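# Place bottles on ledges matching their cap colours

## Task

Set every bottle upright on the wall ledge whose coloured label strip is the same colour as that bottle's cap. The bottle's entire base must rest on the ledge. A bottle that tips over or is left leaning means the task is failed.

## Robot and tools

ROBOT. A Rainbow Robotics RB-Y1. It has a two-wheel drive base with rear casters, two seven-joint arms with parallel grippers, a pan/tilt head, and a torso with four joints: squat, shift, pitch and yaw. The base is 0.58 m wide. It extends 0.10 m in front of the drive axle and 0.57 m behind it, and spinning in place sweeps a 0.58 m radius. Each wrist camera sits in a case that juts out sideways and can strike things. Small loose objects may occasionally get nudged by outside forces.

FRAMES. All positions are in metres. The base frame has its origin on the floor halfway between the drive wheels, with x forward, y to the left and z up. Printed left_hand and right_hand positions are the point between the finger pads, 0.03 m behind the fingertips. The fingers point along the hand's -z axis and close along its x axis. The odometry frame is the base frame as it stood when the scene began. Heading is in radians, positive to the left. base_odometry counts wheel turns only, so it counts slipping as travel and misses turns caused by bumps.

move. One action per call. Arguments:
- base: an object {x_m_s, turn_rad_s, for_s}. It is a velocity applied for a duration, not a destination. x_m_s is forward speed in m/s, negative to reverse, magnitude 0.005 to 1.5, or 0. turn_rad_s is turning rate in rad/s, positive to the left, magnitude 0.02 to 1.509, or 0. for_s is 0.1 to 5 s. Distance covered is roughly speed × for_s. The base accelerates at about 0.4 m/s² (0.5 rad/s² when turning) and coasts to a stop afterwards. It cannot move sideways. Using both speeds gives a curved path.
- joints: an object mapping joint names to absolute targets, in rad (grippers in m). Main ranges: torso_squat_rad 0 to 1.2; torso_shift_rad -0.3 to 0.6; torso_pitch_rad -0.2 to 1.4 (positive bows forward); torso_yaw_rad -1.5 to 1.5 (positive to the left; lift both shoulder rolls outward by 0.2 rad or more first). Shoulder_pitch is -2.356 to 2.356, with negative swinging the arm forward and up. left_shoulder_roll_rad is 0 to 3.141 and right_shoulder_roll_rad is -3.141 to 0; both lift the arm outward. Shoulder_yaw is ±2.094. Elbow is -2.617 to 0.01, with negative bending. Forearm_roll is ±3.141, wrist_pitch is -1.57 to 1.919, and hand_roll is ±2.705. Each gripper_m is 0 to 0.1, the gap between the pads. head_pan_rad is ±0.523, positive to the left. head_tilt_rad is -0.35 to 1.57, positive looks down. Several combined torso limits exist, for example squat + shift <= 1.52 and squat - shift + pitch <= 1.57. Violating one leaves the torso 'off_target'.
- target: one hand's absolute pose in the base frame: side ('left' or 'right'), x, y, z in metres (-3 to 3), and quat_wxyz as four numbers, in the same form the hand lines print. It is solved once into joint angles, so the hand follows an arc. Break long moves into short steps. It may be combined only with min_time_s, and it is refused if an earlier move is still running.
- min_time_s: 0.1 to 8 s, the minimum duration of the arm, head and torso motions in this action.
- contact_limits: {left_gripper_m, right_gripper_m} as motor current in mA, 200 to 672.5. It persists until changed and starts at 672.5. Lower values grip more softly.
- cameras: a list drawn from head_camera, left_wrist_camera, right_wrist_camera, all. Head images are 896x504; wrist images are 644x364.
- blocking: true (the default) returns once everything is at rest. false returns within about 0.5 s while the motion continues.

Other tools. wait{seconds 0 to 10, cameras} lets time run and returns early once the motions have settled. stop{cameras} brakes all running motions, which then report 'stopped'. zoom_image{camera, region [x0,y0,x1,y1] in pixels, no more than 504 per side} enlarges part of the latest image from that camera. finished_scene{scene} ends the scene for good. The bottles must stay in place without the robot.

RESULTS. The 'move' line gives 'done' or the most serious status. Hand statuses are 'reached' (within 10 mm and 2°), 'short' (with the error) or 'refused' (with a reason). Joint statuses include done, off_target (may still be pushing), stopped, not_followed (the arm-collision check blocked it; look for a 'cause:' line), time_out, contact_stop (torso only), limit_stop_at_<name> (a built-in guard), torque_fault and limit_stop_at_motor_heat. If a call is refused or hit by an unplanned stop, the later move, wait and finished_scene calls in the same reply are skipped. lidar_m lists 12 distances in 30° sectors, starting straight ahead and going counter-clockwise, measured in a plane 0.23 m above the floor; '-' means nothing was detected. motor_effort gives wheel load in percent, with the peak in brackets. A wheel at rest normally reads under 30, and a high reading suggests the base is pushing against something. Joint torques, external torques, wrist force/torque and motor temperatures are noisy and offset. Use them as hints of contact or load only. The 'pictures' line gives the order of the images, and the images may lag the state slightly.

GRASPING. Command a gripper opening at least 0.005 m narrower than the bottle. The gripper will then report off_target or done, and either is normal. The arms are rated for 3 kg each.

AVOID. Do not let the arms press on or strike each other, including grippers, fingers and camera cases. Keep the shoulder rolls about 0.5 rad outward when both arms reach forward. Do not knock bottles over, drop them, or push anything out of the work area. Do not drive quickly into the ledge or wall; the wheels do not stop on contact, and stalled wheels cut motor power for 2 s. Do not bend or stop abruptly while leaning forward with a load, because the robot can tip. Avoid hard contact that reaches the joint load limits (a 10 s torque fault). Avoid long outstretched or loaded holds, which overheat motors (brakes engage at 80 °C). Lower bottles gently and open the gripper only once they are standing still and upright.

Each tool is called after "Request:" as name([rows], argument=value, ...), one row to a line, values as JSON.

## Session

Request:
move(cameras=["head_camera"])

Scene clock: 0.00 s.
Joint torques (N m): no reading
External joint torques (N m): no reading
Motor temperatures (°C): left_arm=[34 38 32 38 34 42 39] | right_arm=[33 35 34 34 35 33 43]
Wrist force (N): no reading
Wrist torque (N m): no reading
Wrist force, peak (N): no reading
base_odometry: x=+0.000 y=+0.000 heading=+0.000
lidar_m: 3.84 3.65 2.01 1.81 2.18 2.22 2.00 2.01 2.46 2.46 2.15 2.96
base_status: not commanded
joint_positions: torso_squat_rad=+0.350 torso_shift_rad=+0.000 torso_pitch_rad=+0.000 torso_yaw_rad=+0.000 left_shoulder_pitch_rad=+0.030 left_shoulder_roll_rad=+0.006 left_shoulder_yaw_rad=+0.025 left_elbow_rad=-0.263 left_forearm_roll_rad=-0.030 left_wrist_pitch_rad=-0.019 left_hand_roll_rad=+0.030 left_gripper_m=+0.100 right_shoulder_pitch_rad=-0.002 right_shoulder_roll_rad=-0.038 right_shoulder_yaw_rad=+0.026 right_elbow_rad=-0.118 right_forearm_roll_rad=-0.036 right_wrist_pitch_rad=-0.015 right_hand_roll_rad=+0.033 right_gripper_m=+0.100 head_pan_rad=+0.000 head_tilt_rad=+0.400
joint_status: not commanded
wheel_motors_off: 0
motor_effort: left_wheel=+2 right_wheel=-1
chest: x=-0.2280 y=-0.0002 z=+1.2475 quat_wxyz=(+1.000, +0.000, +0.000, +0.000) (m; base frame)
left_hand: x=-0.1174 y=+0.2290 z=+0.5716 quat_wxyz=(+0.992, +0.006, -0.127, +0.017) (m; base frame)
right_hand: x=-0.1661 y=-0.2472 z=+0.5655 quat_wxyz=(+0.998, -0.018, -0.067, +0.013) (m; base frame)
pictures: head_camera
camera_calibration:
head_camera: T_world_to_cam=[[-0.0266783, -0.999329, 0.0251118, -0.0373587], [-0.355587, -0.0139909, -0.934538, 1.33801], [0.934262, -0.0338613, -0.354975, 0.64934], [0, 0, 0, 1]] pos_world=[-0.131872, 0.0033737, 1.48186]

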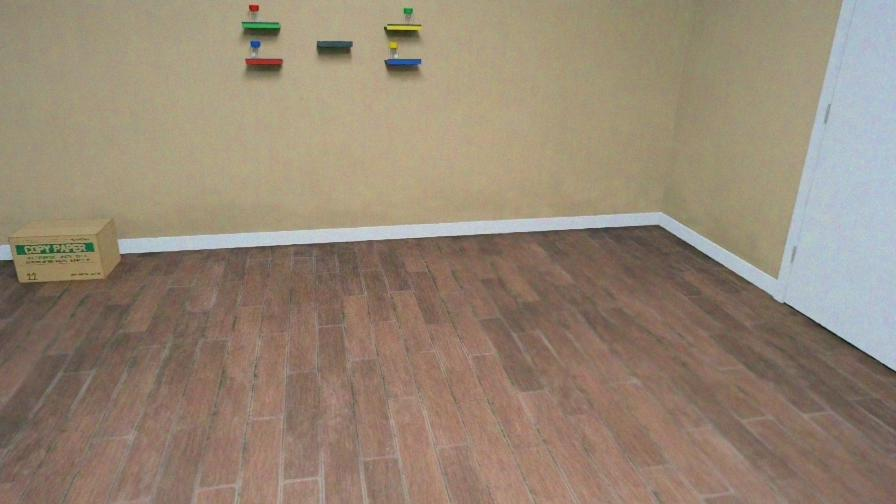

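Request:
zoom_image(camera="head_camera", region=[220, 0, 450, 90])

Scaled by 2.191 from the camera's 896x504 image, which has a finer 1280x720 frame.

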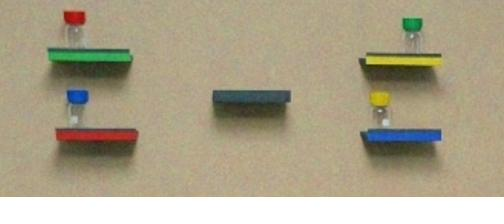

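Request:
move(base={"turn_rad_s": 0.24, "for_s": 0.6})

Request:
move(base={"x_m_s": 0.8, "for_s": 3.6}, joints={"left_shoulder_pitch_rad": -0.354, "left_shoulder_roll_rad": 0.758, "left_shoulder_yaw_rad": 0.503, "left_elbow_rad": -2.336, "left_forearm_roll_rad": 0.651, "left_wrist_pitch_rad": 1.241, "left_hand_roll_rad": -1.268, "right_shoulder_pitch_rad": -0.354, "right_shoulder_roll_rad": -0.758, "right_shoulder_yaw_rad": -0.503, "right_elbow_rad": -2.336, "right_forearm_roll_rad": -0.651, "right_wrist_pitch_rad": 1.241, "right_hand_roll_rad": 1.268, "head_tilt_rad": 0.3}, min_time_s=3, cameras=["head_camera"])

Scene clock: 5.30 s.
Joint torques (N m): left_arm=[-2.45 1.61 -0.54 -1.47 -0.16 -0.66 0.28] | right_arm=[-0.99 -1.73 0.24 0.56 -0.03 -0.16 0.12]
External joint torques (N m): left_arm=[-0.19 1.18 -0.57 -0.06 -0.16 -0.04 0.3] | right_arm=[0.51 -0.21 0.3 0.57 -0.06 0.16 0.11]
Wrist force (N): left_arm=[-0.7 0.9 -5.1] | right_arm=[2.2 -1.9 -4.4]
Wrist torque (N m): left_arm=[-0.20 0.04 -0.04] | right_arm=[0.20 0.00 -0.22]
Wrist force, peak (N): left_arm=[-0.6 1.2 -5.4] | right_arm=[2.9 -1.5 -6.1]
move: done
base_odometry: x=+0.000 y=+0.000 heading=+0.144
lidar_m: 3.84 2.74 2.00 1.80 2.24 2.09 2.00 2.07 2.56 2.46 2.15 3.35
base_status: done (sent for 0.6 of 0.6 s)
joint_positions: torso_squat_rad=+0.350 torso_shift_rad=+0.000 torso_pitch_rad=+0.000 torso_yaw_rad=+0.000 left_shoulder_pitch_rad=+0.030 left_shoulder_roll_rad=+0.006 left_shoulder_yaw_rad=+0.025 left_elbow_rad=-0.263 left_forearm_roll_rad=-0.030 left_wrist_pitch_rad=-0.019 left_hand_roll_rad=+0.030 left_gripper_m=+0.100 right_shoulder_pitch_rad=-0.002 right_shoulder_roll_rad=-0.038 right_shoulder_yaw_rad=+0.026 right_elbow_rad=-0.118 right_forearm_roll_rad=-0.036 right_wrist_pitch_rad=-0.015 right_hand_roll_rad=+0.033 right_gripper_m=+0.100 head_pan_rad=+0.000 head_tilt_rad=+0.400
joint_status: not commanded
wheel_motors_off: 0
motor_effort: left_wheel=-2(27) right_wheel=+2(20)
chest: x=-0.2280 y=-0.0002 z=+1.2475 quat_wxyz=(+1.000, +0.000, +0.000, +0.000) (m; base frame)
left_hand: x=-0.1174 y=+0.2290 z=+0.5716 quat_wxyz=(+0.992, +0.006, -0.127, +0.017) (m; base frame)
right_hand: x=-0.1661 y=-0.2472 z=+0.5655 quat_wxyz=(+0.998, -0.018, -0.067, +0.013) (m; base frame)
pictures: none

Scene clock: 11.07 s.
Joint torques (N m): left_arm=[-12.31 13.02 6.02 -3.82 -0.57 -2.16 0.11] | right_arm=[-11.98 -14.19 -4.68 -3.07 0.54 -1.75 0.07]
External joint torques (N m): left_arm=[-0.22 1.03 0.89 -0.7 -0.04 -0.23 0.1] | right_arm=[-0.03 -1.67 0.17 0.16 -0.07 0.14 0.08]
Wrist force (N): left_arm=[0.5 -5.1 1.2] | right_arm=[3.4 3.8 0.2]
Wrist torque (N m): left_arm=[0.19 0.06 0.03] | right_arm=[-0.16 0.09 -0.32]
Wrist force, peak (N): left_arm=[0.9 -5.6 0.9] | right_arm=[3.0 5.5 1.0]
move: done
base_odometry: x=+2.850 y=+0.413 heading=+0.144
lidar_m: 0.98 1.00 1.35 1.93 1.94 2.67 4.86 2.87 2.46 2.36 1.44 1.03
base_status: done (sent for 3.6 of 3.6 s)
joint_positions: torso_squat_rad=+0.350 torso_shift_rad=+0.000 torso_pitch_rad=+0.000 torso_yaw_rad=+0.000 left_shoulder_pitch_rad=-0.354 left_shoulder_roll_rad=+0.758 left_shoulder_yaw_rad=+0.503 left_elbow_rad=-2.336 left_forearm_roll_rad=+0.651 left_wrist_pitch_rad=+1.241 left_hand_roll_rad=-1.268 left_gripper_m=+0.100 right_shoulder_pitch_rad=-0.354 right_shoulder_roll_rad=-0.758 right_shoulder_yaw_rad=-0.503 right_elbow_rad=-2.336 right_forearm_roll_rad=-0.651 right_wrist_pitch_rad=+1.241 right_hand_roll_rad=+1.268 right_gripper_m=+0.100 head_pan_rad=+0.000 head_tilt_rad=+0.300
joint_status: all done
wheel_motors_off: 0
motor_effort: left_wheel=+1(35) right_wheel=-2(35)
chest: x=-0.2280 y=-0.0002 z=+1.2475 quat_wxyz=(+1.000, +0.000, +0.000, +0.000) (m; base frame)
left_hand: x=+0.2203 y=+0.3598 z=+1.3899 quat_wxyz=(+0.500, +0.500, -0.500, -0.500) (m; base frame)
right_hand: x=+0.2203 y=-0.3604 z=+1.3892 quat_wxyz=(+0.500, -0.500, -0.500, +0.500) (m; base frame)
pictures: head_camera
camera_calibration:
head_camera: T_world_to_cam=[[-0.0291465, -0.999325, 0.0223531, -0.0339689], [-0.260524, -0.013995, -0.965366, 1.40225], [0.965027, -0.0339606, -0.259941, 0.518112], [0, 0, 0, 1]] pos_world=[-0.135661, 0.00327392, 1.48912]

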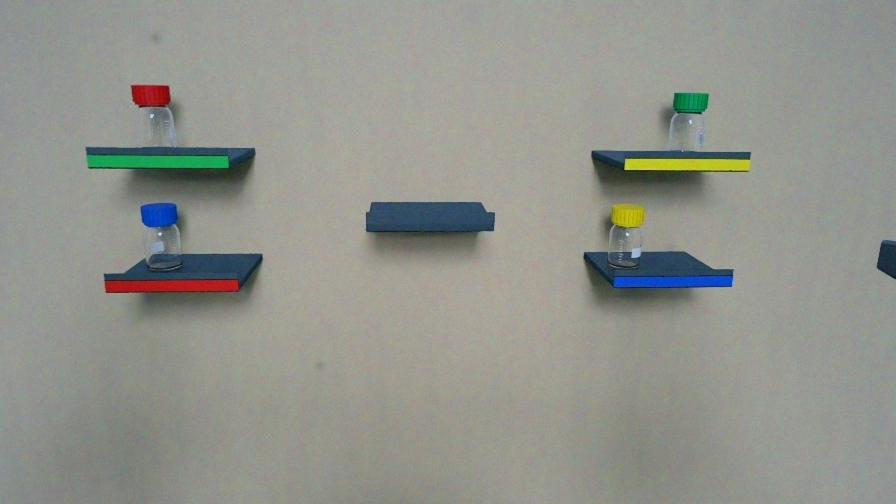

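Request:
move(base={"x_m_s": 0.4, "for_s": 1.1667})

Request:
move(base={"turn_rad_s": 0.1, "for_s": 0.4667}, joints={"head_tilt_rad": 0.38}, cameras=["all"])

Scene clock: 16.17 s.
Joint torques (N m): left_arm=[-12.74 13.37 6.04 -3.57 -0.58 -2 0.22] | right_arm=[-12.42 -13.55 -4.97 -3.22 0.51 -1.71 -0.1]
External joint torques (N m): left_arm=[-0.65 1.37 0.91 -0.44 -0.04 -0.07 0.21] | right_arm=[-0.48 -1.02 -0.12 0.01 -0.1 0.18 -0.09]
Wrist force (N): left_arm=[0.8 -5.3 1.0] | right_arm=[2.8 4.1 0.9]
Wrist torque (N m): left_arm=[0.22 0.08 0.03] | right_arm=[-0.17 0.02 -0.29]
Wrist force, peak (N): left_arm=[0.5 -5.5 1.4] | right_arm=[3.9 5.0 1.2]
move: done
base_odometry: x=+3.312 y=+0.479 heading=+0.144
lidar_m: 0.52 0.53 0.72 1.32 2.09 2.58 5.32 2.97 2.44 2.34 0.76 0.54
base_status: done (sent for 1.17 of 1.17 s)
joint_positions: torso_squat_rad=+0.350 torso_shift_rad=+0.000 torso_pitch_rad=+0.000 torso_yaw_rad=+0.000 left_shoulder_pitch_rad=-0.354 left_shoulder_roll_rad=+0.758 left_shoulder_yaw_rad=+0.503 left_elbow_rad=-2.336 left_forearm_roll_rad=+0.651 left_wrist_pitch_rad=+1.241 left_hand_roll_rad=-1.268 left_gripper_m=+0.100 right_shoulder_pitch_rad=-0.354 right_shoulder_roll_rad=-0.758 right_shoulder_yaw_rad=-0.503 right_elbow_rad=-2.336 right_forearm_roll_rad=-0.651 right_wrist_pitch_rad=+1.241 right_hand_roll_rad=+1.268 right_gripper_m=+0.100 head_pan_rad=+0.000 head_tilt_rad=+0.300
joint_status: not commanded
wheel_motors_off: 0
motor_effort: left_wheel=+1(28) right_wheel=-3(18)
chest: x=-0.2280 y=-0.0002 z=+1.2475 quat_wxyz=(+1.000, +0.000, +0.000, +0.000) (m; base frame)
left_hand: x=+0.2203 y=+0.3598 z=+1.3899 quat_wxyz=(+0.500, +0.500, -0.500, -0.500) (m; base frame)
right_hand: x=+0.2203 y=-0.3604 z=+1.3892 quat_wxyz=(+0.500, -0.500, -0.500, +0.500) (m; base frame)
pictures: none

Scene clock: 17.17 s.
Joint torques (N m): left_arm=[-12.41 13.2 5.63 -3.53 -0.72 -1.93 0.1] | right_arm=[-12.08 -13.6 -4.71 -3.08 0.71 -1.5 -0.13]
External joint torques (N m): left_arm=[-0.32 1.2 0.49 -0.4 -0.19 0 0.09] | right_arm=[-0.13 -1.08 0.13 0.15 0.1 0.39 -0.12]
Wrist force (N): left_arm=[0.7 -5.2 1.0] | right_arm=[2.7 4.7 1.1]
Wrist torque (N m): left_arm=[0.19 0.07 0.03] | right_arm=[-0.25 -0.02 -0.31]
Wrist force, peak (N): left_arm=[0.5 -5.4 1.1] | right_arm=[3.3 5.1 0.5]
move: done
base_odometry: x=+3.312 y=+0.479 heading=+0.190
lidar_m: 0.51 0.54 0.74 1.32 2.09 3.02 5.33 2.98 2.44 1.96 0.74 0.53
base_status: done (sent for 0.47 of 0.47 s)
joint_positions: torso_squat_rad=+0.350 torso_shift_rad=+0.000 torso_pitch_rad=+0.000 torso_yaw_rad=+0.000 left_shoulder_pitch_rad=-0.354 left_shoulder_roll_rad=+0.758 left_shoulder_yaw_rad=+0.503 left_elbow_rad=-2.336 left_forearm_roll_rad=+0.651 left_wrist_pitch_rad=+1.241 left_hand_roll_rad=-1.268 left_gripper_m=+0.100 right_shoulder_pitch_rad=-0.354 right_shoulder_roll_rad=-0.758 right_shoulder_yaw_rad=-0.503 right_elbow_rad=-2.336 right_forearm_roll_rad=-0.651 right_wrist_pitch_rad=+1.241 right_hand_roll_rad=+1.268 right_gripper_m=+0.100 head_pan_rad=+0.000 head_tilt_rad=+0.380
joint_status: all done
wheel_motors_off: 0
motor_effort: left_wheel=-7(31) right_wheel=+1(24)
chest: x=-0.2280 y=-0.0003 z=+1.2475 quat_wxyz=(+1.000, +0.000, +0.000, +0.000) (m; base frame)
left_hand: x=+0.2202 y=+0.3597 z=+1.3899 quat_wxyz=(+0.500, +0.500, -0.500, -0.500) (m; base frame)
right_hand: x=+0.2202 y=-0.3605 z=+1.3892 quat_wxyz=(+0.500, -0.500, -0.500, +0.500) (m; base frame)
pictures: head_camera, left_wrist_camera, right_wrist_camera
camera_calibration:
head_camera: T_world_to_cam=[[-0.0271754, -0.999329, 0.0245733, -0.0367805], [-0.336808, -0.0139915, -0.941469, 1.35192], [0.941181, -0.0338613, -0.336202, 0.623546], [0, 0, 0, 1]] pos_world=[-0.132531, 0.0032737, 1.48333]
left_wrist_camera: T_world_to_cam=[[-0.0362684, -0.999324, -0.00594037, 0.374736], [-0.467447, 0.0222183, -0.883742, 1.35057], [0.883277, -0.0292751, -0.467937, 0.540578], [0, 0, 0, 1]] pos_world=[0.167432, 0.360301, 1.44874]
right_wrist_camera: T_world_to_cam=[[-0.0165816, -0.998568, 0.0508603, -0.431742], [-0.497157, -0.0358994, -0.866918, 1.32791], [0.867502, -0.0396604, -0.495849, 0.555629], [0, 0, 0, 1]] pos_world=[0.171008, -0.361416, 1.44865]

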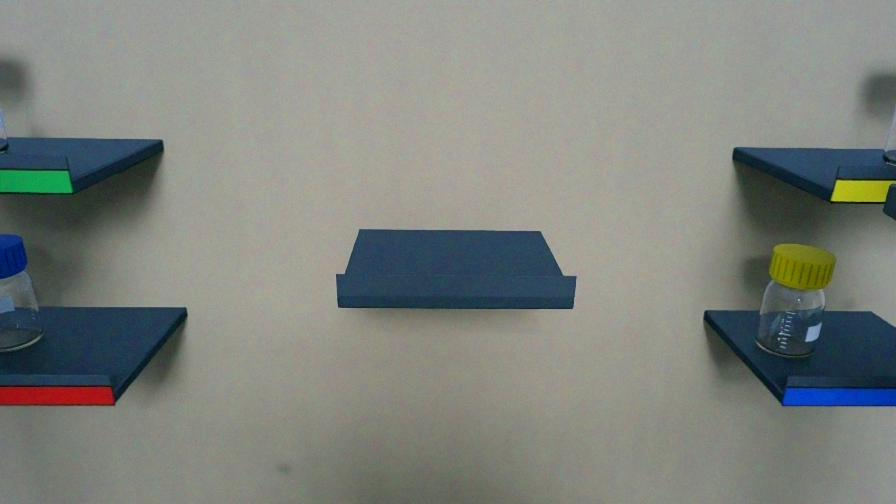

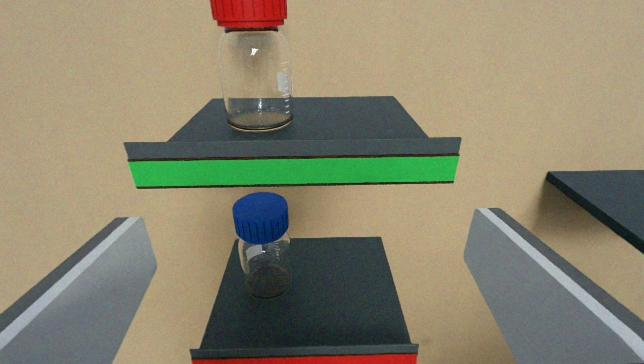

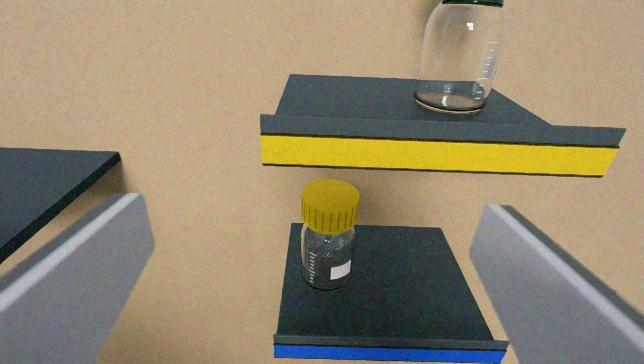

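Request:
move(target={"side":"right","x":0.25,"y":-0.383,"z":1.243,"quat_wxyz":[0.5,-0.5,-0.5,0.5]}, min_time_s=0.9, cameras=["right_wrist_camera"])

Scene clock: 26.07 s.
Joint torques (N m): left_arm=[-12.53 13 5.87 -3.7 -0.64 -2.05 0.32] | right_arm=[-10.13 -12.05 -3.23 -7.54 0.02 -1.85 -0.03]
External joint torques (N m): left_arm=[-0.43 1.01 0.73 -0.58 -0.1 -0.12 0.3] | right_arm=[0.29 -1.17 1.72 0.24 -0.1 0.13 -0.02]
Wrist force (N): left_arm=[0.6 -5.4 1.0] | right_arm=[3.1 4.3 0.3]
Wrist torque (N m): left_arm=[0.22 0.06 0.04] | right_arm=[-0.26 0.07 -0.34]
Wrist force, peak (N): left_arm=[0.8 -5.5 1.1] | right_arm=[3.4 5.5 1.3]
move: done
base_odometry: x=+3.312 y=+0.479 heading=+0.190
lidar_m: 0.52 0.54 0.75 1.31 2.09 3.02 5.32 2.98 2.43 1.96 0.73 0.53
base_status: not commanded
joint_positions: torso_squat_rad=+0.350 torso_shift_rad=+0.000 torso_pitch_rad=+0.000 torso_yaw_rad=+0.000 left_shoulder_pitch_rad=-0.354 left_shoulder_roll_rad=+0.758 left_shoulder_yaw_rad=+0.503 left_elbow_rad=-2.336 left_forearm_roll_rad=+0.651 left_wrist_pitch_rad=+1.241 left_hand_roll_rad=-1.268 left_gripper_m=+0.100 right_shoulder_pitch_rad=-0.039 right_shoulder_roll_rad=-0.500 right_shoulder_yaw_rad=-0.395 right_elbow_rad=-2.152 right_forearm_roll_rad=-0.625 right_wrist_pitch_rad=+0.727 right_hand_roll_rad=+1.582 right_gripper_m=+0.100 head_pan_rad=+0.000 head_tilt_rad=+0.380
joint_status: all done
wheel_motors_off: 0
motor_effort: left_wheel=-8(8) right_wheel=+1(3)
chest: x=-0.2280 y=-0.0003 z=+1.2475 quat_wxyz=(+1.000, +0.000, +0.000, +0.000) (m; base frame)
left_hand: x=+0.2202 y=+0.3597 z=+1.3899 quat_wxyz=(+0.500, +0.500, -0.500, -0.500) (m; base frame)
right_hand: x=+0.2499 y=-0.3832 z=+1.2431 quat_wxyz=(+0.501, -0.500, -0.500, +0.500) (m; base frame)
right_hand_status: reached (checked arc, planned for 0.9 s): 0 mm and 0.1 deg off.
pictures: right_wrist_camera
camera_calibration:
right_wrist_camera: T_world_to_cam=[[-0.0186187, -0.998528, 0.050952, -0.446183], [-0.496741, -0.0349881, -0.867193, 1.21569], [0.867699, -0.0414559, -0.495358, 0.455192], [0, 0, 0, 1]] pos_world=[0.200605, -0.384121, 1.30245]

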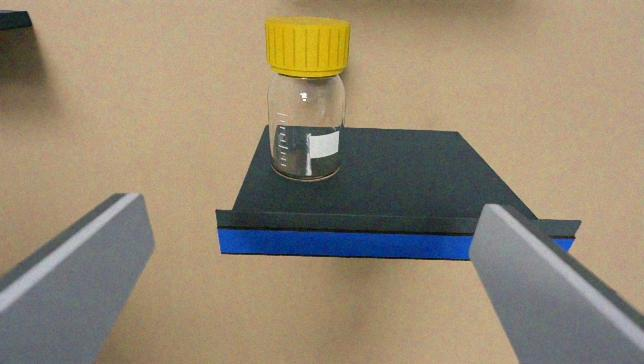

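Request:
move(target={"side":"right","x":0.305,"y":-0.383,"z":1.242,"quat_wxyz":[0.5,-0.5,-0.5,0.5]}, min_time_s=0.6)

Request:
move(target={"side":"right","x":0.355,"y":-0.383,"z":1.241,"quat_wxyz":[0.5,-0.5,-0.5,0.5]}, min_time_s=0.6, cameras=["right_wrist_camera"])

Scene clock: 28.23 s.
Joint torques (N m): left_arm=[-12.52 13.04 5.66 -3.46 -0.69 -2.09 0.19] | right_arm=[-13.15 -12.96 -2.83 -7.69 0.26 -1.88 0.09]
External joint torques (N m): left_arm=[-0.43 1.04 0.53 -0.34 -0.15 -0.15 0.18] | right_arm=[0.55 -1.46 1.97 0.63 0.17 0.1 0.1]
Wrist force (N): left_arm=[0.5 -5.0 1.1] | right_arm=[3.7 4.5 0.4]
Wrist torque (N m): left_arm=[0.17 0.05 0.03] | right_arm=[-0.27 0.20 -0.29]
Wrist force, peak (N): left_arm=[0.8 -5.4 0.7] | right_arm=[3.0 5.4 1.6]
move: done
base_odometry: x=+3.312 y=+0.479 heading=+0.190
lidar_m: 0.51 0.54 0.75 1.32 2.08 3.03 5.32 2.98 2.43 1.96 0.72 0.54
base_status: not commanded
joint_positions: torso_squat_rad=+0.350 torso_shift_rad=+0.000 torso_pitch_rad=+0.000 torso_yaw_rad=+0.000 left_shoulder_pitch_rad=-0.354 left_shoulder_roll_rad=+0.758 left_shoulder_yaw_rad=+0.503 left_elbow_rad=-2.336 left_forearm_roll_rad=+0.651 left_wrist_pitch_rad=+1.241 left_hand_roll_rad=-1.268 left_gripper_m=+0.100 right_shoulder_pitch_rad=-0.215 right_shoulder_roll_rad=-0.509 right_shoulder_yaw_rad=-0.328 right_elbow_rad=-1.932 right_forearm_roll_rad=-0.588 right_wrist_pitch_rad=+0.676 right_hand_roll_rad=+1.618 right_gripper_m=+0.100 head_pan_rad=+0.000 head_tilt_rad=+0.380
joint_status: all done
wheel_motors_off: 0
motor_effort: left_wheel=-9(9) right_wheel=+2(4)
chest: x=-0.2280 y=-0.0002 z=+1.2475 quat_wxyz=(+1.000, +0.000, +0.000, +0.000) (m; base frame)
left_hand: x=+0.2202 y=+0.3598 z=+1.3899 quat_wxyz=(+0.500, +0.500, -0.500, -0.500) (m; base frame)
right_hand: x=+0.3050 y=-0.3831 z=+1.2421 quat_wxyz=(+0.500, -0.500, -0.500, +0.500) (m; base frame)
right_hand_status: reached (checked arc, planned for 0.6 s): 0 mm and 0.0 deg off.
pictures: none

Scene clock: 29.23 s.
Joint torques (N m): left_arm=[-12.76 13.29 5.13 -3.45 -0.58 -1.99 0.17] | right_arm=[-15.91 -13.65 -3.1 -8.22 0.17 -1.84 0.02]
External joint torques (N m): left_arm=[-0.66 1.29 0 -0.32 -0.04 -0.05 0.16] | right_arm=[0.68 -1.63 1.48 0.6 0.12 0.12 0.03]
Wrist force (N): left_arm=[0.9 -5.1 1.0] | right_arm=[2.5 4.6 0.6]
Wrist torque (N m): left_arm=[0.20 0.12 0.04] | right_arm=[-0.24 0.07 -0.29]
Wrist force, peak (N): left_arm=[0.8 -5.4 1.2] | right_arm=[3.5 6.0 0.5]
move: done
base_odometry: x=+3.312 y=+0.479 heading=+0.190
lidar_m: 0.51 0.54 0.75 1.32 2.08 3.02 5.32 2.97 2.43 1.96 0.73 0.53
base_status: not commanded
joint_positions: torso_squat_rad=+0.350 torso_shift_rad=+0.000 torso_pitch_rad=+0.000 torso_yaw_rad=+0.000 left_shoulder_pitch_rad=-0.354 left_shoulder_roll_rad=+0.758 left_shoulder_yaw_rad=+0.503 left_elbow_rad=-2.336 left_forearm_roll_rad=+0.651 left_wrist_pitch_rad=+1.241 left_hand_roll_rad=-1.268 left_gripper_m=+0.100 right_shoulder_pitch_rad=-0.375 right_shoulder_roll_rad=-0.518 right_shoulder_yaw_rad=-0.276 right_elbow_rad=-1.702 right_forearm_roll_rad=-0.584 right_wrist_pitch_rad=+0.602 right_hand_roll_rad=+1.668 right_gripper_m=+0.100 head_pan_rad=+0.000 head_tilt_rad=+0.380
joint_status: all done
wheel_motors_off: 0
motor_effort: left_wheel=-10(10) right_wheel=+3(4)
chest: x=-0.2280 y=-0.0002 z=+1.2475 quat_wxyz=(+1.000, +0.000, +0.000, +0.000) (m; base frame)
left_hand: x=+0.2202 y=+0.3598 z=+1.3899 quat_wxyz=(+0.500, +0.500, -0.500, -0.500) (m; base frame)
right_hand: x=+0.3550 y=-0.3831 z=+1.2411 quat_wxyz=(+0.500, -0.500, -0.500, +0.500) (m; base frame)
right_hand_status: reached (checked arc, planned for 0.6 s): 0 mm and 0.0 deg off.
pictures: right_wrist_camera
camera_calibration:
right_wrist_camera: T_world_to_cam=[[-0.0171071, -0.998541, 0.0512236, -0.444841], [-0.496283, -0.0359947, -0.867414, 1.26593], [0.867992, -0.0402603, -0.494943, 0.362837], [0, 0, 0, 1]] pos_world=[0.305709, -0.384018, 1.30046]

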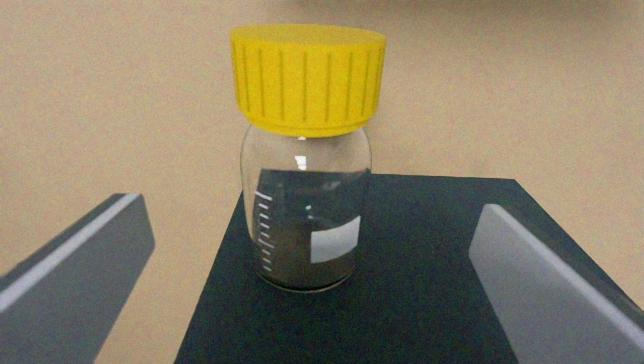

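Request:
move(target={"side":"right","x":0.411,"y":-0.3835,"z":1.239,"quat_wxyz":[0.5,-0.5,-0.5,0.5]}, min_time_s=0.7)

Request:
move(joints={"right_gripper_m": 0.04}, cameras=["right_wrist_camera"])

Scene clock: 31.20 s.
Joint torques (N m): left_arm=[-12.16 13.17 5.32 -3.36 -0.61 -2.07 0.22] | right_arm=[-18.71 -13.83 -2.15 -8.53 -0.06 -1.67 0.07]
External joint torques (N m): left_arm=[-0.07 1.17 0.19 -0.23 -0.07 -0.14 0.21] | right_arm=[1.06 -1.23 2.11 0.8 -0.06 0.27 0.08]
Wrist force (N): left_arm=[0.9 -5.0 0.7] | right_arm=[3.0 5.0 0.0]
Wrist torque (N m): left_arm=[0.18 0.10 0.02] | right_arm=[-0.31 0.04 -0.29]
Wrist force, peak (N): left_arm=[0.7 -5.5 1.2] | right_arm=[3.0 6.1 1.2]
move: done
base_odometry: x=+3.312 y=+0.479 heading=+0.190
lidar_m: 0.51 0.54 0.75 1.32 2.08 3.02 5.33 2.97 2.44 1.96 0.73 0.54
base_status: not commanded
joint_positions: torso_squat_rad=+0.350 torso_shift_rad=+0.000 torso_pitch_rad=+0.000 torso_yaw_rad=+0.000 left_shoulder_pitch_rad=-0.354 left_shoulder_roll_rad=+0.758 left_shoulder_yaw_rad=+0.503 left_elbow_rad=-2.336 left_forearm_roll_rad=+0.651 left_wrist_pitch_rad=+1.241 left_hand_roll_rad=-1.268 left_gripper_m=+0.100 right_shoulder_pitch_rad=-0.564 right_shoulder_roll_rad=-0.535 right_shoulder_yaw_rad=-0.215 right_elbow_rad=-1.391 right_forearm_roll_rad=-0.636 right_wrist_pitch_rad=+0.482 right_hand_roll_rad=+1.761 right_gripper_m=+0.100 head_pan_rad=+0.000 head_tilt_rad=+0.380
joint_status: all done
wheel_motors_off: 0
motor_effort: left_wheel=-10(11) right_wheel=+4(5)
chest: x=-0.2280 y=-0.0002 z=+1.2475 quat_wxyz=(+1.000, +0.000, +0.000, +0.000) (m; base frame)
left_hand: x=+0.2202 y=+0.3598 z=+1.3899 quat_wxyz=(+0.500, +0.500, -0.500, -0.500) (m; base frame)
right_hand: x=+0.4109 y=-0.3836 z=+1.2392 quat_wxyz=(+0.500, -0.500, -0.500, +0.500) (m; base frame)
right_hand_status: reached (checked arc, planned for 0.7 s): 0 mm and 0.1 deg off.
pictures: none

Scene clock: 32.40 s.
Joint torques (N m): left_arm=[-13.05 12.95 5.24 -3.47 -0.6 -1.97 0.16] | right_arm=[-18.68 -13.98 -2.6 -8.63 0.29 -1.71 -0.04]
External joint torques (N m): left_arm=[-0.95 0.95 0.11 -0.34 -0.07 -0.04 0.15] | right_arm=[1.09 -1.38 1.66 0.7 0.29 0.23 -0.03]
Wrist force (N): left_arm=[0.6 -5.1 1.1] | right_arm=[2.7 4.5 0.9]
Wrist torque (N m): left_arm=[0.19 0.07 0.03] | right_arm=[-0.28 0.03 -0.30]
Wrist force, peak (N): left_arm=[0.7 -5.4 0.9] | right_arm=[4.1 4.6 1.7]
move: off_target
base_odometry: x=+3.312 y=+0.479 heading=+0.190
lidar_m: 0.51 0.53 0.74 1.32 2.09 3.02 5.33 2.98 2.42 1.95 0.73 0.53
base_status: not commanded
joint_positions: torso_squat_rad=+0.350 torso_shift_rad=+0.000 torso_pitch_rad=+0.000 torso_yaw_rad=+0.000 left_shoulder_pitch_rad=-0.354 left_shoulder_roll_rad=+0.758 left_shoulder_yaw_rad=+0.503 left_elbow_rad=-2.336 left_forearm_roll_rad=+0.651 left_wrist_pitch_rad=+1.241 left_hand_roll_rad=-1.268 left_gripper_m=+0.100 right_shoulder_pitch_rad=-0.564 right_shoulder_roll_rad=-0.535 right_shoulder_yaw_rad=-0.215 right_elbow_rad=-1.391 right_forearm_roll_rad=-0.636 right_wrist_pitch_rad=+0.482 right_hand_roll_rad=+1.761 right_gripper_m=+0.055 head_pan_rad=+0.000 head_tilt_rad=+0.380
joint_status: right_gripper_m off_target (ended at +0.055, target +0.040)
wheel_motors_off: 0
motor_effort: left_wheel=-11(11) right_wheel=+4(5)
chest: x=-0.2280 y=-0.0002 z=+1.2475 quat_wxyz=(+1.000, +0.000, +0.000, +0.000) (m; base frame)
left_hand: x=+0.2202 y=+0.3598 z=+1.3899 quat_wxyz=(+0.500, +0.500, -0.500, -0.500) (m; base frame)
right_hand: x=+0.4109 y=-0.3836 z=+1.2392 quat_wxyz=(+0.500, -0.500, -0.500, +0.500) (m; base frame)
pictures: right_wrist_camera
camera_calibration:
right_wrist_camera: T_world_to_cam=[[-0.0179947, -0.998523, 0.0512684, -0.44402], [-0.496422, -0.0355873, -0.867351, 1.29213], [0.867895, -0.0410585, -0.495049, 0.313224], [0, 0, 0, 1]] pos_world=[0.361607, -0.38452, 1.29855]

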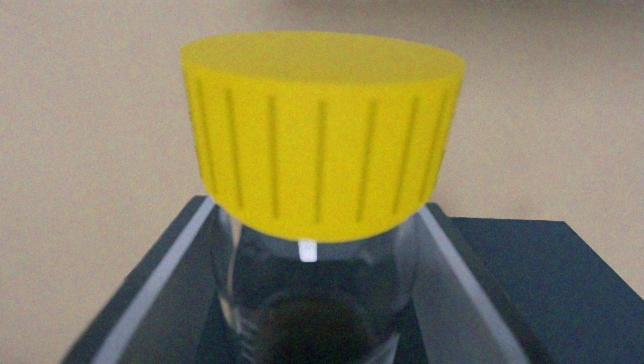

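Request:
move(target={"side":"right","x":0.409,"y":-0.3835,"z":1.26,"quat_wxyz":[0.5,-0.5,-0.5,0.5]}, min_time_s=0.6)

Request:
move(target={"side":"right","x":0.366,"y":-0.3835,"z":1.264,"quat_wxyz":[0.5,-0.5,-0.5,0.5]}, min_time_s=0.6)

Request:
move(target={"side":"right","x":0.36,"y":-0.3835,"z":1.29,"quat_wxyz":[0.5,-0.5,-0.5,0.5]}, min_time_s=0.6)

Request:
move(target={"side":"right","x":0.31,"y":-0.385,"z":1.296,"quat_wxyz":[0.5,-0.5,-0.5,0.5]}, min_time_s=0.6, cameras=["right_wrist_camera"])

Scene clock: 34.47 s.
Joint torques (N m): left_arm=[-12.65 13.06 5.06 -3.31 -0.64 -2.09 0.26] | right_arm=[-20.84 -14.79 -4.87 -9.19 0.11 -2.04 -0.47]
External joint torques (N m): left_arm=[-0.56 1.07 -0.07 -0.19 -0.1 -0.16 0.25] | right_arm=[-0.98 -2.09 -0.66 -0.04 0.1 -0.09 -0.46]
Wrist force (N): left_arm=[0.7 -5.0 1.1] | right_arm=[2.9 5.9 0.8]
Wrist torque (N m): left_arm=[0.19 0.09 0.06] | right_arm=[-0.20 0.07 -0.10]
Wrist force, peak (N): left_arm=[0.6 -5.5 1.0] | right_arm=[3.4 6.4 1.1]
move: done
base_odometry: x=+3.312 y=+0.479 heading=+0.190
lidar_m: 0.51 0.53 0.75 1.32 2.08 3.03 5.33 2.97 2.43 1.96 0.73 0.54
base_status: not commanded
joint_positions: torso_squat_rad=+0.350 torso_shift_rad=+0.000 torso_pitch_rad=+0.000 torso_yaw_rad=+0.000 left_shoulder_pitch_rad=-0.354 left_shoulder_roll_rad=+0.758 left_shoulder_yaw_rad=+0.503 left_elbow_rad=-2.336 left_forearm_roll_rad=+0.651 left_wrist_pitch_rad=+1.241 left_hand_roll_rad=-1.268 left_gripper_m=+0.100 right_shoulder_pitch_rad=-0.585 right_shoulder_roll_rad=-0.547 right_shoulder_yaw_rad=-0.232 right_elbow_rad=-1.424 right_forearm_roll_rad=-0.618 right_wrist_pitch_rad=+0.540 right_hand_roll_rad=+1.735 right_gripper_m=+0.055 head_pan_rad=+0.000 head_tilt_rad=+0.380
joint_status: all done
wheel_motors_off: 0
motor_effort: left_wheel=-11(11) right_wheel=+3(5)
chest: x=-0.2280 y=-0.0002 z=+1.2475 quat_wxyz=(+1.000, +0.000, +0.000, +0.000) (m; base frame)
left_hand: x=+0.2202 y=+0.3598 z=+1.3899 quat_wxyz=(+0.500, +0.500, -0.500, -0.500) (m; base frame)
right_hand: x=+0.4089 y=-0.3836 z=+1.2592 quat_wxyz=(+0.499, -0.500, -0.501, +0.500) (m; base frame)
right_hand_status: reached (checked arc, planned for 0.6 s): 1 mm and 0.1 deg off.
pictures: none

Scene clock: 35.47 s.
Joint torques (N m): left_arm=[-12.54 13.12 5.16 -3.3 -0.69 -1.89 0.23] | right_arm=[-17.06 -14.12 -4.99 -8.65 0.11 -2.12 -0.12]
External joint torques (N m): left_arm=[-0.45 1.12 0.03 -0.18 -0.16 0.04 0.21] | right_arm=[0.47 -1.71 -0.4 -0.03 0.04 -0.15 -0.11]
Wrist force (N): left_arm=[0.3 -5.3 0.7] | right_arm=[3.3 6.1 0.4]
Wrist torque (N m): left_arm=[0.20 0.05 0.05] | right_arm=[-0.21 0.09 -0.07]
Wrist force, peak (N): left_arm=[0.3 -5.3 0.7] | right_arm=[2.7 8.0 0.5]
move: done
base_odometry: x=+3.312 y=+0.479 heading=+0.190
lidar_m: 0.51 0.54 0.74 1.32 2.09 3.03 5.33 2.97 2.43 1.96 0.73 0.53
base_status: not commanded
joint_positions: torso_squat_rad=+0.350 torso_shift_rad=+0.000 torso_pitch_rad=+0.000 torso_yaw_rad=+0.000 left_shoulder_pitch_rad=-0.354 left_shoulder_roll_rad=+0.758 left_shoulder_yaw_rad=+0.503 left_elbow_rad=-2.336 left_forearm_roll_rad=+0.651 left_wrist_pitch_rad=+1.241 left_hand_roll_rad=-1.268 left_gripper_m=+0.100 right_shoulder_pitch_rad=-0.448 right_shoulder_roll_rad=-0.546 right_shoulder_yaw_rad=-0.275 right_elbow_rad=-1.665 right_forearm_roll_rad=-0.577 right_wrist_pitch_rad=+0.641 right_hand_roll_rad=+1.648 right_gripper_m=+0.055 head_pan_rad=+0.000 head_tilt_rad=+0.380
joint_status: all done
wheel_motors_off: 0
motor_effort: left_wheel=-11(11) right_wheel=+3(5)
chest: x=-0.2280 y=-0.0002 z=+1.2475 quat_wxyz=(+1.000, +0.000, +0.000, +0.000) (m; base frame)
left_hand: x=+0.2202 y=+0.3598 z=+1.3899 quat_wxyz=(+0.500, +0.500, -0.500, -0.500) (m; base frame)
right_hand: x=+0.3667 y=-0.3838 z=+1.2639 quat_wxyz=(+0.500, -0.500, -0.500, +0.500) (m; base frame)
right_hand_status: reached (checked arc, planned for 0.6 s): 1 mm and 0.1 deg off.
pictures: none

Scene clock: 36.40 s.
Joint torques (N m): left_arm=[-12.43 13.3 5.16 -3.31 -0.6 -2 0.24] | right_arm=[-18.88 -14.93 -5.13 -8.5 0.1 -1.97 -0.08]
External joint torques (N m): left_arm=[-0.34 1.3 0.03 -0.19 -0.06 -0.06 0.23] | right_arm=[-1.38 -2.37 -0.54 -0.29 0.01 0.01 -0.07]
Wrist force (N): left_arm=[0.9 -5.1 1.0] | right_arm=[2.9 6.3 0.6]
Wrist torque (N m): left_arm=[0.21 0.11 0.03] | right_arm=[-0.20 0.09 -0.09]
Wrist force, peak (N): left_arm=[1.0 -5.3 1.2] | right_arm=[3.2 7.7 0.2]
move: done
base_odometry: x=+3.312 y=+0.479 heading=+0.190
lidar_m: 0.51 0.54 0.74 1.32 2.09 3.01 5.33 2.97 2.43 1.96 0.74 0.53
base_status: not commanded
joint_positions: torso_squat_rad=+0.350 torso_shift_rad=+0.000 torso_pitch_rad=+0.000 torso_yaw_rad=+0.000 left_shoulder_pitch_rad=-0.354 left_shoulder_roll_rad=+0.758 left_shoulder_yaw_rad=+0.503 left_elbow_rad=-2.336 left_forearm_roll_rad=+0.651 left_wrist_pitch_rad=+1.241 left_hand_roll_rad=-1.268 left_gripper_m=+0.100 right_shoulder_pitch_rad=-0.472 right_shoulder_roll_rad=-0.568 right_shoulder_yaw_rad=-0.295 right_elbow_rad=-1.715 right_forearm_roll_rad=-0.567 right_wrist_pitch_rad=+0.717 right_hand_roll_rad=+1.612 right_gripper_m=+0.055 head_pan_rad=+0.000 head_tilt_rad=+0.380
joint_status: all done
wheel_motors_off: 0
motor_effort: left_wheel=-11(11) right_wheel=+4(5)
chest: x=-0.2280 y=-0.0002 z=+1.2475 quat_wxyz=(+1.000, +0.000, +0.000, +0.000) (m; base frame)
left_hand: x=+0.2202 y=+0.3598 z=+1.3899 quat_wxyz=(+0.500, +0.500, -0.500, -0.500) (m; base frame)
right_hand: x=+0.3602 y=-0.3836 z=+1.2889 quat_wxyz=(+0.499, -0.501, -0.501, +0.500) (m; base frame)
right_hand_status: reached (checked arc, planned for 0.6 s): 1 mm and 0.2 deg off.
pictures: none

Scene clock: 37.40 s.
Joint torques (N m): left_arm=[-12.58 12.77 5.1 -3.46 -0.59 -2.13 0.21] | right_arm=[-15.05 -14.29 -5.45 -7.25 0.06 -2.32 0.1]
External joint torques (N m): left_arm=[-0.49 0.77 -0.03 -0.33 -0.06 -0.2 0.2] | right_arm=[-0.21 -1.88 -0.53 0.13 -0.11 -0.35 0.11]
Wrist force (N): left_arm=[0.9 -5.0 1.1] | right_arm=[3.7 5.6 0.9]
Wrist torque (N m): left_arm=[0.17 0.11 0.03] | right_arm=[-0.15 0.15 -0.15]
Wrist force, peak (N): left_arm=[0.6 -5.6 1.3] | right_arm=[4.1 7.4 1.2]
move: done
base_odometry: x=+3.312 y=+0.479 heading=+0.190
lidar_m: 0.51 0.54 0.75 1.32 2.08 3.02 5.32 2.97 2.44 1.96 0.73 0.53
base_status: not commanded
joint_positions: torso_squat_rad=+0.350 torso_shift_rad=+0.000 torso_pitch_rad=+0.000 torso_yaw_rad=+0.000 left_shoulder_pitch_rad=-0.354 left_shoulder_roll_rad=+0.758 left_shoulder_yaw_rad=+0.503 left_elbow_rad=-2.336 left_forearm_roll_rad=+0.651 left_wrist_pitch_rad=+1.241 left_hand_roll_rad=-1.268 left_gripper_m=+0.100 right_shoulder_pitch_rad=-0.334 right_shoulder_roll_rad=-0.586 right_shoulder_yaw_rad=-0.355 right_elbow_rad=-1.947 right_forearm_roll_rad=-0.580 right_wrist_pitch_rad=+0.820 right_hand_roll_rad=+1.540 right_gripper_m=+0.055 head_pan_rad=+0.000 head_tilt_rad=+0.380
joint_status: all done
wheel_motors_off: 0
motor_effort: left_wheel=-10(11) right_wheel=+4(5)
chest: x=-0.2280 y=-0.0002 z=+1.2475 quat_wxyz=(+1.000, +0.000, +0.000, +0.000) (m; base frame)
left_hand: x=+0.2202 y=+0.3598 z=+1.3899 quat_wxyz=(+0.500, +0.500, -0.500, -0.500) (m; base frame)
right_hand: x=+0.3108 y=-0.3849 z=+1.2959 quat_wxyz=(+0.500, -0.500, -0.500, +0.500) (m; base frame)
right_hand_status: reached (checked arc, planned for 0.6 s): 1 mm and 0.0 deg off.
pictures: right_wrist_camera
camera_calibration:
right_wrist_camera: T_world_to_cam=[[-0.0162941, -0.998512, 0.0520357, -0.451504], [-0.496477, -0.0370939, -0.867257, 1.29088], [0.867897, -0.0399657, -0.495134, 0.428649], [0, 0, 0, 1]] pos_world=[0.261511, -0.385817, 1.35526]

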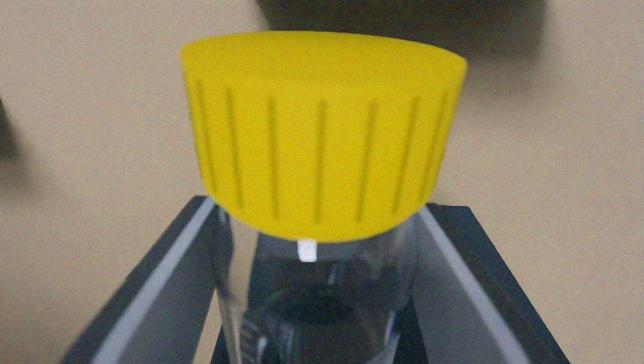

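Request:
move(target={"side": "right", "x": 0.262, "y": -0.38, "z": 1.30, "quat_wxyz": [0.5, -0.5, -0.5, 0.5]}, min_time_s=0.7)

Request:
move(target={"side": "right", "x": 0.245, "y": -0.38, "z": 1.38, "quat_wxyz": [0.5, -0.5, -0.5, 0.5]}, min_time_s=0.7)

Request:
move(target={"side": "right", "x": 0.26, "y": -0.375, "z": 1.477, "quat_wxyz": [0.5, -0.5, -0.5, 0.5]}, min_time_s=0.8, cameras=["head_camera", "right_wrist_camera"])

Scene clock: 41.50 s.
Joint torques (N m): left_arm=[-12.77 13.2 5.36 -3.19 -0.72 -2.04 0.2] | right_arm=[-12.11 -13.79 -5.07 -6.5 0.25 -2.24 0.04]
External joint torques (N m): left_arm=[-0.68 1.21 0.23 -0.06 -0.18 -0.11 0.19] | right_arm=[0.11 -1.87 -0.07 0.08 -0.01 -0.28 0.05]
Wrist force (N): left_arm=[0.7 -5.1 0.9] | right_arm=[1.9 7.2 -0.1]
Wrist torque (N m): left_arm=[0.19 0.08 0.04] | right_arm=[-0.33 -0.05 -0.17]
Wrist force, peak (N): left_arm=[0.7 -5.5 1.0] | right_arm=[2.7 7.5 0.5]
move: done
base_odometry: x=+3.312 y=+0.479 heading=+0.190
lidar_m: 0.51 0.53 0.75 1.32 2.08 3.02 5.33 2.97 2.43 1.96 0.73 0.53
base_status: not commanded
joint_positions: torso_squat_rad=+0.350 torso_shift_rad=+0.000 torso_pitch_rad=+0.000 torso_yaw_rad=+0.000 left_shoulder_pitch_rad=-0.354 left_shoulder_roll_rad=+0.758 left_shoulder_yaw_rad=+0.503 left_elbow_rad=-2.336 left_forearm_roll_rad=+0.651 left_wrist_pitch_rad=+1.241 left_hand_roll_rad=-1.268 left_gripper_m=+0.100 right_shoulder_pitch_rad=-0.201 right_shoulder_roll_rad=-0.587 right_shoulder_yaw_rad=-0.418 right_elbow_rad=-2.158 right_forearm_roll_rad=-0.598 right_wrist_pitch_rad=+0.900 right_hand_roll_rad=+1.479 right_gripper_m=+0.055 head_pan_rad=+0.000 head_tilt_rad=+0.380
joint_status: all done
wheel_motors_off: 0
motor_effort: left_wheel=-11(11) right_wheel=+3(5)
chest: x=-0.2280 y=-0.0002 z=+1.2475 quat_wxyz=(+1.000, +0.000, +0.000, +0.000) (m; base frame)
left_hand: x=+0.2202 y=+0.3598 z=+1.3899 quat_wxyz=(+0.500, +0.500, -0.500, -0.500) (m; base frame)
right_hand: x=+0.2626 y=-0.3798 z=+1.2999 quat_wxyz=(+0.500, -0.500, -0.500, +0.500) (m; base frame)
right_hand_status: reached (checked arc, planned for 0.7 s): 1 mm and 0.0 deg off.
pictures: none

Scene clock: 42.53 s.
Joint torques (N m): left_arm=[-12.61 13.12 5.28 -3.35 -0.64 -2.03 0.25] | right_arm=[-13.51 -14.63 -5.6 -4.16 0.31 -2.06 -0.02]
External joint torques (N m): left_arm=[-0.52 1.13 0.14 -0.23 -0.11 -0.09 0.24] | right_arm=[-0.73 -1.46 -0.54 0.1 -0.15 -0.13 -0.01]
Wrist force (N): left_arm=[0.8 -5.0 1.0] | right_arm=[2.7 5.3 0.9]
Wrist torque (N m): left_arm=[0.18 0.11 0.03] | right_arm=[-0.13 -0.02 -0.08]
Wrist force, peak (N): left_arm=[0.9 -5.4 0.9] | right_arm=[3.3 7.5 -0.3]
move: done
base_odometry: x=+3.312 y=+0.479 heading=+0.190
lidar_m: 0.51 0.54 0.75 1.32 2.08 3.02 5.33 2.98 2.43 1.95 0.73 0.53
base_status: not commanded
joint_positions: torso_squat_rad=+0.350 torso_shift_rad=+0.000 torso_pitch_rad=+0.000 torso_yaw_rad=+0.000 left_shoulder_pitch_rad=-0.354 left_shoulder_roll_rad=+0.758 left_shoulder_yaw_rad=+0.503 left_elbow_rad=-2.336 left_forearm_roll_rad=+0.651 left_wrist_pitch_rad=+1.241 left_hand_roll_rad=-1.268 left_gripper_m=+0.100 right_shoulder_pitch_rad=-0.360 right_shoulder_roll_rad=-0.748 right_shoulder_yaw_rad=-0.489 right_elbow_rad=-2.209 right_forearm_roll_rad=-0.665 right_wrist_pitch_rad=+1.140 right_hand_roll_rad=+1.351 right_gripper_m=+0.055 head_pan_rad=+0.000 head_tilt_rad=+0.380
joint_status: all done
wheel_motors_off: 0
motor_effort: left_wheel=-11(11) right_wheel=+4(5)
chest: x=-0.2280 y=-0.0002 z=+1.2475 quat_wxyz=(+1.000, +0.000, +0.000, +0.000) (m; base frame)
left_hand: x=+0.2202 y=+0.3598 z=+1.3899 quat_wxyz=(+0.500, +0.500, -0.500, -0.500) (m; base frame)
right_hand: x=+0.2450 y=-0.3800 z=+1.3798 quat_wxyz=(+0.500, -0.500, -0.500, +0.500) (m; base frame)
right_hand_status: reached (checked arc, planned for 0.7 s): 0 mm and 0.0 deg off.
pictures: none

Scene clock: 43.67 s.
Joint torques (N m): left_arm=[-12.64 13.15 5.52 -3.31 -0.61 -2.07 0.23] | right_arm=[-15.21 -14.9 -3.72 -2.43 0.58 -2 -0.12]
External joint torques (N m): left_arm=[-0.55 1.15 0.38 -0.18 -0.07 -0.14 0.21] | right_arm=[-0.26 -1.51 1.52 0.17 -0.04 -0.12 -0.11]
Wrist force (N): left_arm=[0.8 -5.4 1.0] | right_arm=[3.6 6.2 0.3]
Wrist torque (N m): left_arm=[0.23 0.10 0.03] | right_arm=[-0.21 0.11 -0.10]
Wrist force, peak (N): left_arm=[0.8 -5.4 1.0] | right_arm=[2.6 7.6 -0.2]
move: done
base_odometry: x=+3.312 y=+0.479 heading=+0.190
lidar_m: 0.51 0.54 0.74 1.32 2.08 3.03 5.32 2.97 2.44 1.96 0.73 0.54
base_status: not commanded
joint_positions: torso_squat_rad=+0.350 torso_shift_rad=+0.000 torso_pitch_rad=+0.000 torso_yaw_rad=+0.000 left_shoulder_pitch_rad=-0.354 left_shoulder_roll_rad=+0.758 left_shoulder_yaw_rad=+0.503 left_elbow_rad=-2.336 left_forearm_roll_rad=+0.651 left_wrist_pitch_rad=+1.241 left_hand_roll_rad=-1.268 left_gripper_m=+0.100 right_shoulder_pitch_rad=-0.695 right_shoulder_roll_rad=-0.954 right_shoulder_yaw_rad=-0.397 right_elbow_rad=-2.024 right_forearm_roll_rad=-0.719 right_wrist_pitch_rad=+1.287 right_hand_roll_rad=+1.261 right_gripper_m=+0.055 head_pan_rad=+0.000 head_tilt_rad=+0.380
joint_status: all done
wheel_motors_off: 0
motor_effort: left_wheel=-11(11) right_wheel=+5(5)
chest: x=-0.2280 y=-0.0002 z=+1.2475 quat_wxyz=(+1.000, +0.000, +0.000, +0.000) (m; base frame)
left_hand: x=+0.2202 y=+0.3598 z=+1.3899 quat_wxyz=(+0.500, +0.500, -0.500, -0.500) (m; base frame)
right_hand: x=+0.2595 y=-0.3751 z=+1.4769 quat_wxyz=(+0.500, -0.500, -0.500, +0.500) (m; base frame)
right_hand_status: reached (checked arc, planned for 0.8 s): 0 mm and 0.0 deg off.
pictures: head_camera, right_wrist_camera
camera_calibration:
head_camera: T_world_to_cam=[[-0.0271754, -0.999329, 0.0245733, -0.0367805], [-0.336808, -0.0139915, -0.941469, 1.35192], [0.941181, -0.0338613, -0.336202, 0.623546], [0, 0, 0, 1]] pos_world=[-0.132531, 0.0032737, 1.48333]
right_wrist_camera: T_world_to_cam=[[-0.0174356, -0.998521, 0.0514976, -0.450911], [-0.495833, -0.036091, -0.867667, 1.42362], [0.868243, -0.0406625, -0.494471, 0.561831], [0, 0, 0, 1]] pos_world=[0.210209, -0.376019, 1.53626]

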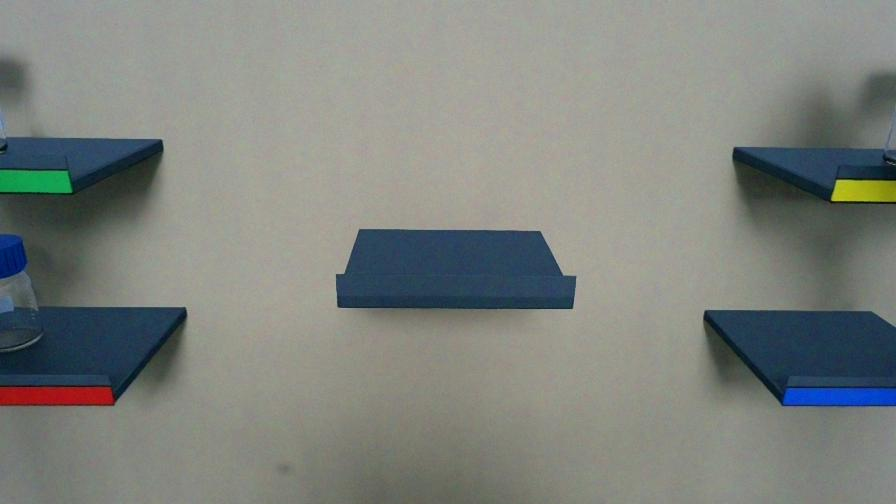

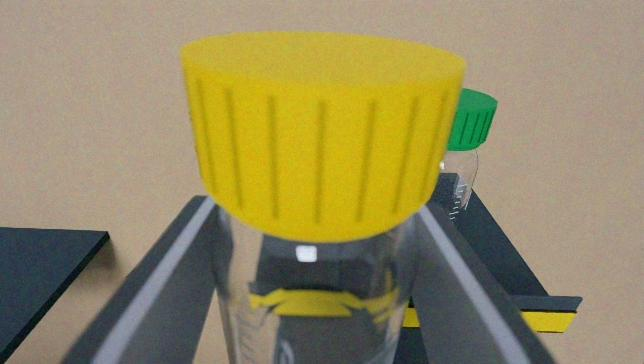

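Request:
move(target={"side": "right", "x": 0.31, "y": -0.378, "z": 1.476, "quat_wxyz": [0.5, -0.5, -0.5, 0.5]}, min_time_s=0.7)

Request:
move(target={"side": "right", "x": 0.355, "y": -0.378, "z": 1.476, "quat_wxyz": [0.5, -0.5, -0.5, 0.5]}, min_time_s=0.7)

Request:
move(target={"side": "right", "x": 0.393, "y": -0.378, "z": 1.475, "quat_wxyz": [0.5, -0.5, -0.5, 0.5]}, min_time_s=0.7, cameras=["right_wrist_camera"])

Scene clock: 45.90 s.
Joint torques (N m): left_arm=[-12.31 13.08 5.25 -3.31 -0.67 -1.93 0.25] | right_arm=[-18.76 -14.49 -3.8 -4.04 0.39 -2.1 0.01]
External joint torques (N m): left_arm=[-0.22 1.08 0.12 -0.18 -0.13 0 0.23] | right_arm=[-1.49 -1.28 1.63 -0.07 -0.11 -0.18 0.01]
Wrist force (N): left_arm=[0.7 -5.3 0.9] | right_arm=[3.6 6.7 0.3]
Wrist torque (N m): left_arm=[0.20 0.07 0.03] | right_arm=[-0.28 0.12 -0.28]
Wrist force, peak (N): left_arm=[0.8 -5.5 1.1] | right_arm=[4.6 6.9 0.7]
move: done
base_odometry: x=+3.312 y=+0.479 heading=+0.190
lidar_m: 0.51 0.53 0.75 1.32 2.08 3.02 5.32 2.97 2.43 1.96 0.72 0.53
base_status: not commanded
joint_positions: torso_squat_rad=+0.350 torso_shift_rad=+0.000 torso_pitch_rad=+0.000 torso_yaw_rad=+0.000 left_shoulder_pitch_rad=-0.354 left_shoulder_roll_rad=+0.758 left_shoulder_yaw_rad=+0.503 left_elbow_rad=-2.336 left_forearm_roll_rad=+0.651 left_wrist_pitch_rad=+1.241 left_hand_roll_rad=-1.268 left_gripper_m=+0.100 right_shoulder_pitch_rad=-0.804 right_shoulder_roll_rad=-0.915 right_shoulder_yaw_rad=-0.287 right_elbow_rad=-1.819 right_forearm_roll_rad=-0.663 right_wrist_pitch_rad=+1.170 right_hand_roll_rad=+1.331 right_gripper_m=+0.055 head_pan_rad=+0.000 head_tilt_rad=+0.380
joint_status: all done
wheel_motors_off: 0
motor_effort: left_wheel=-11(11) right_wheel=+4(5)
chest: x=-0.2280 y=-0.0002 z=+1.2475 quat_wxyz=(+1.000, +0.000, +0.000, +0.000) (m; base frame)
left_hand: x=+0.2202 y=+0.3598 z=+1.3899 quat_wxyz=(+0.500, +0.500, -0.500, -0.500) (m; base frame)
right_hand: x=+0.3100 y=-0.3781 z=+1.4758 quat_wxyz=(+0.500, -0.500, -0.500, +0.500) (m; base frame)
right_hand_status: reached (checked arc, planned for 0.7 s): 0 mm and 0.0 deg off.
pictures: none

Scene clock: 47.13 s.
Joint torques (N m): left_arm=[-12.62 12.92 5.32 -3.33 -0.57 -2.09 0.19] | right_arm=[-21.36 -14.6 -3.79 -5.13 0.43 -2.27 -0.02]
External joint torques (N m): left_arm=[-0.53 0.92 0.19 -0.2 -0.03 -0.16 0.18] | right_arm=[-1.96 -1.74 1.45 0.06 0.06 -0.32 -0.02]
Wrist force (N): left_arm=[0.7 -5.2 1.1] | right_arm=[2.0 5.8 0.6]
Wrist torque (N m): left_arm=[0.20 0.08 0.02] | right_arm=[-0.21 -0.07 -0.27]
Wrist force, peak (N): left_arm=[1.0 -5.4 1.3] | right_arm=[3.4 6.7 1.1]
move: done
base_odometry: x=+3.312 y=+0.479 heading=+0.190
lidar_m: 0.51 0.53 0.74 1.32 2.09 3.01 5.32 2.98 2.43 1.96 0.73 0.53
base_status: not commanded
joint_positions: torso_squat_rad=+0.350 torso_shift_rad=+0.000 torso_pitch_rad=+0.000 torso_yaw_rad=+0.000 left_shoulder_pitch_rad=-0.354 left_shoulder_roll_rad=+0.758 left_shoulder_yaw_rad=+0.503 left_elbow_rad=-2.336 left_forearm_roll_rad=+0.651 left_wrist_pitch_rad=+1.241 left_hand_roll_rad=-1.268 left_gripper_m=+0.100 right_shoulder_pitch_rad=-0.919 right_shoulder_roll_rad=-0.871 right_shoulder_yaw_rad=-0.205 right_elbow_rad=-1.610 right_forearm_roll_rad=-0.625 right_wrist_pitch_rad=+1.064 right_hand_roll_rad=+1.403 right_gripper_m=+0.055 head_pan_rad=+0.000 head_tilt_rad=+0.380
joint_status: all done
wheel_motors_off: 0
motor_effort: left_wheel=-10(11) right_wheel=+3(5)
chest: x=-0.2280 y=-0.0002 z=+1.2475 quat_wxyz=(+1.000, +0.000, +0.000, +0.000) (m; base frame)
left_hand: x=+0.2202 y=+0.3598 z=+1.3899 quat_wxyz=(+0.500, +0.500, -0.500, -0.500) (m; base frame)
right_hand: x=+0.3550 y=-0.3781 z=+1.4758 quat_wxyz=(+0.500, -0.500, -0.500, +0.500) (m; base frame)
right_hand_status: reached (checked arc, planned for 0.7 s): 0 mm and 0.0 deg off.
pictures: none

Scene clock: 48.37 s.
Joint torques (N m): left_arm=[-12.48 13.36 5.22 -3.27 -0.76 -1.93 0.16] | right_arm=[-23.03 -14.59 -3.63 -6.11 0.09 -2.21 0.04]
External joint torques (N m): left_arm=[-0.38 1.36 0.09 -0.15 -0.22 0 0.15] | right_arm=[-1.84 -2.09 1.17 0.14 -0.16 -0.25 0.05]
Wrist force (N): left_arm=[0.6 -5.3 1.1] | right_arm=[2.7 5.7 1.2]
Wrist torque (N m): left_arm=[0.22 0.07 0.04] | right_arm=[-0.17 0.01 -0.27]
Wrist force, peak (N): left_arm=[0.6 -5.7 1.1] | right_arm=[4.3 6.0 1.3]
move: done
base_odometry: x=+3.312 y=+0.479 heading=+0.190
lidar_m: 0.51 0.54 0.74 1.32 2.08 3.03 5.33 2.98 2.43 1.95 0.73 0.54
base_status: not commanded
joint_positions: torso_squat_rad=+0.350 torso_shift_rad=+0.000 torso_pitch_rad=+0.000 torso_yaw_rad=+0.000 left_shoulder_pitch_rad=-0.354 left_shoulder_roll_rad=+0.758 left_shoulder_yaw_rad=+0.503 left_elbow_rad=-2.336 left_forearm_roll_rad=+0.651 left_wrist_pitch_rad=+1.241 left_hand_roll_rad=-1.268 left_gripper_m=+0.100 right_shoulder_pitch_rad=-1.025 right_shoulder_roll_rad=-0.829 right_shoulder_yaw_rad=-0.153 right_elbow_rad=-1.406 right_forearm_roll_rad=-0.609 right_wrist_pitch_rad=+0.963 right_hand_roll_rad=+1.480 right_gripper_m=+0.055 head_pan_rad=+0.000 head_tilt_rad=+0.380
joint_status: all done
wheel_motors_off: 0
motor_effort: left_wheel=-11(11) right_wheel=+4(6)
chest: x=-0.2280 y=-0.0002 z=+1.2475 quat_wxyz=(+1.000, +0.000, +0.000, +0.000) (m; base frame)
left_hand: x=+0.2202 y=+0.3598 z=+1.3899 quat_wxyz=(+0.500, +0.500, -0.500, -0.500) (m; base frame)
right_hand: x=+0.3930 y=-0.3781 z=+1.4747 quat_wxyz=(+0.500, -0.500, -0.500, +0.500) (m; base frame)
right_hand_status: reached (checked arc, planned for 0.7 s): 0 mm and 0.0 deg off.
pictures: right_wrist_camera
camera_calibration:
right_wrist_camera: T_world_to_cam=[[-0.0170795, -0.998541, 0.0512305, -0.45119], [-0.496789, -0.0359908, -0.867125, 1.48741], [0.867703, -0.0402608, -0.495449, 0.446599], [0, 0, 0, 1]] pos_world=[0.343708, -0.379018, 1.53415]

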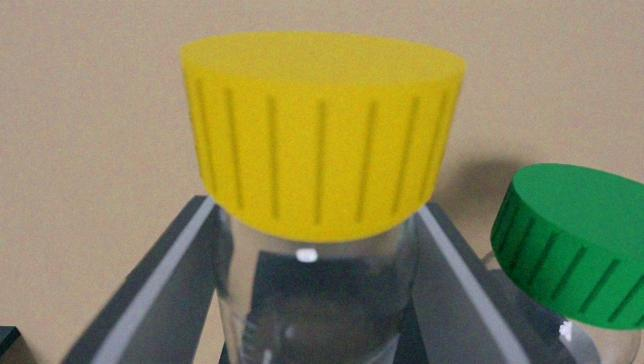

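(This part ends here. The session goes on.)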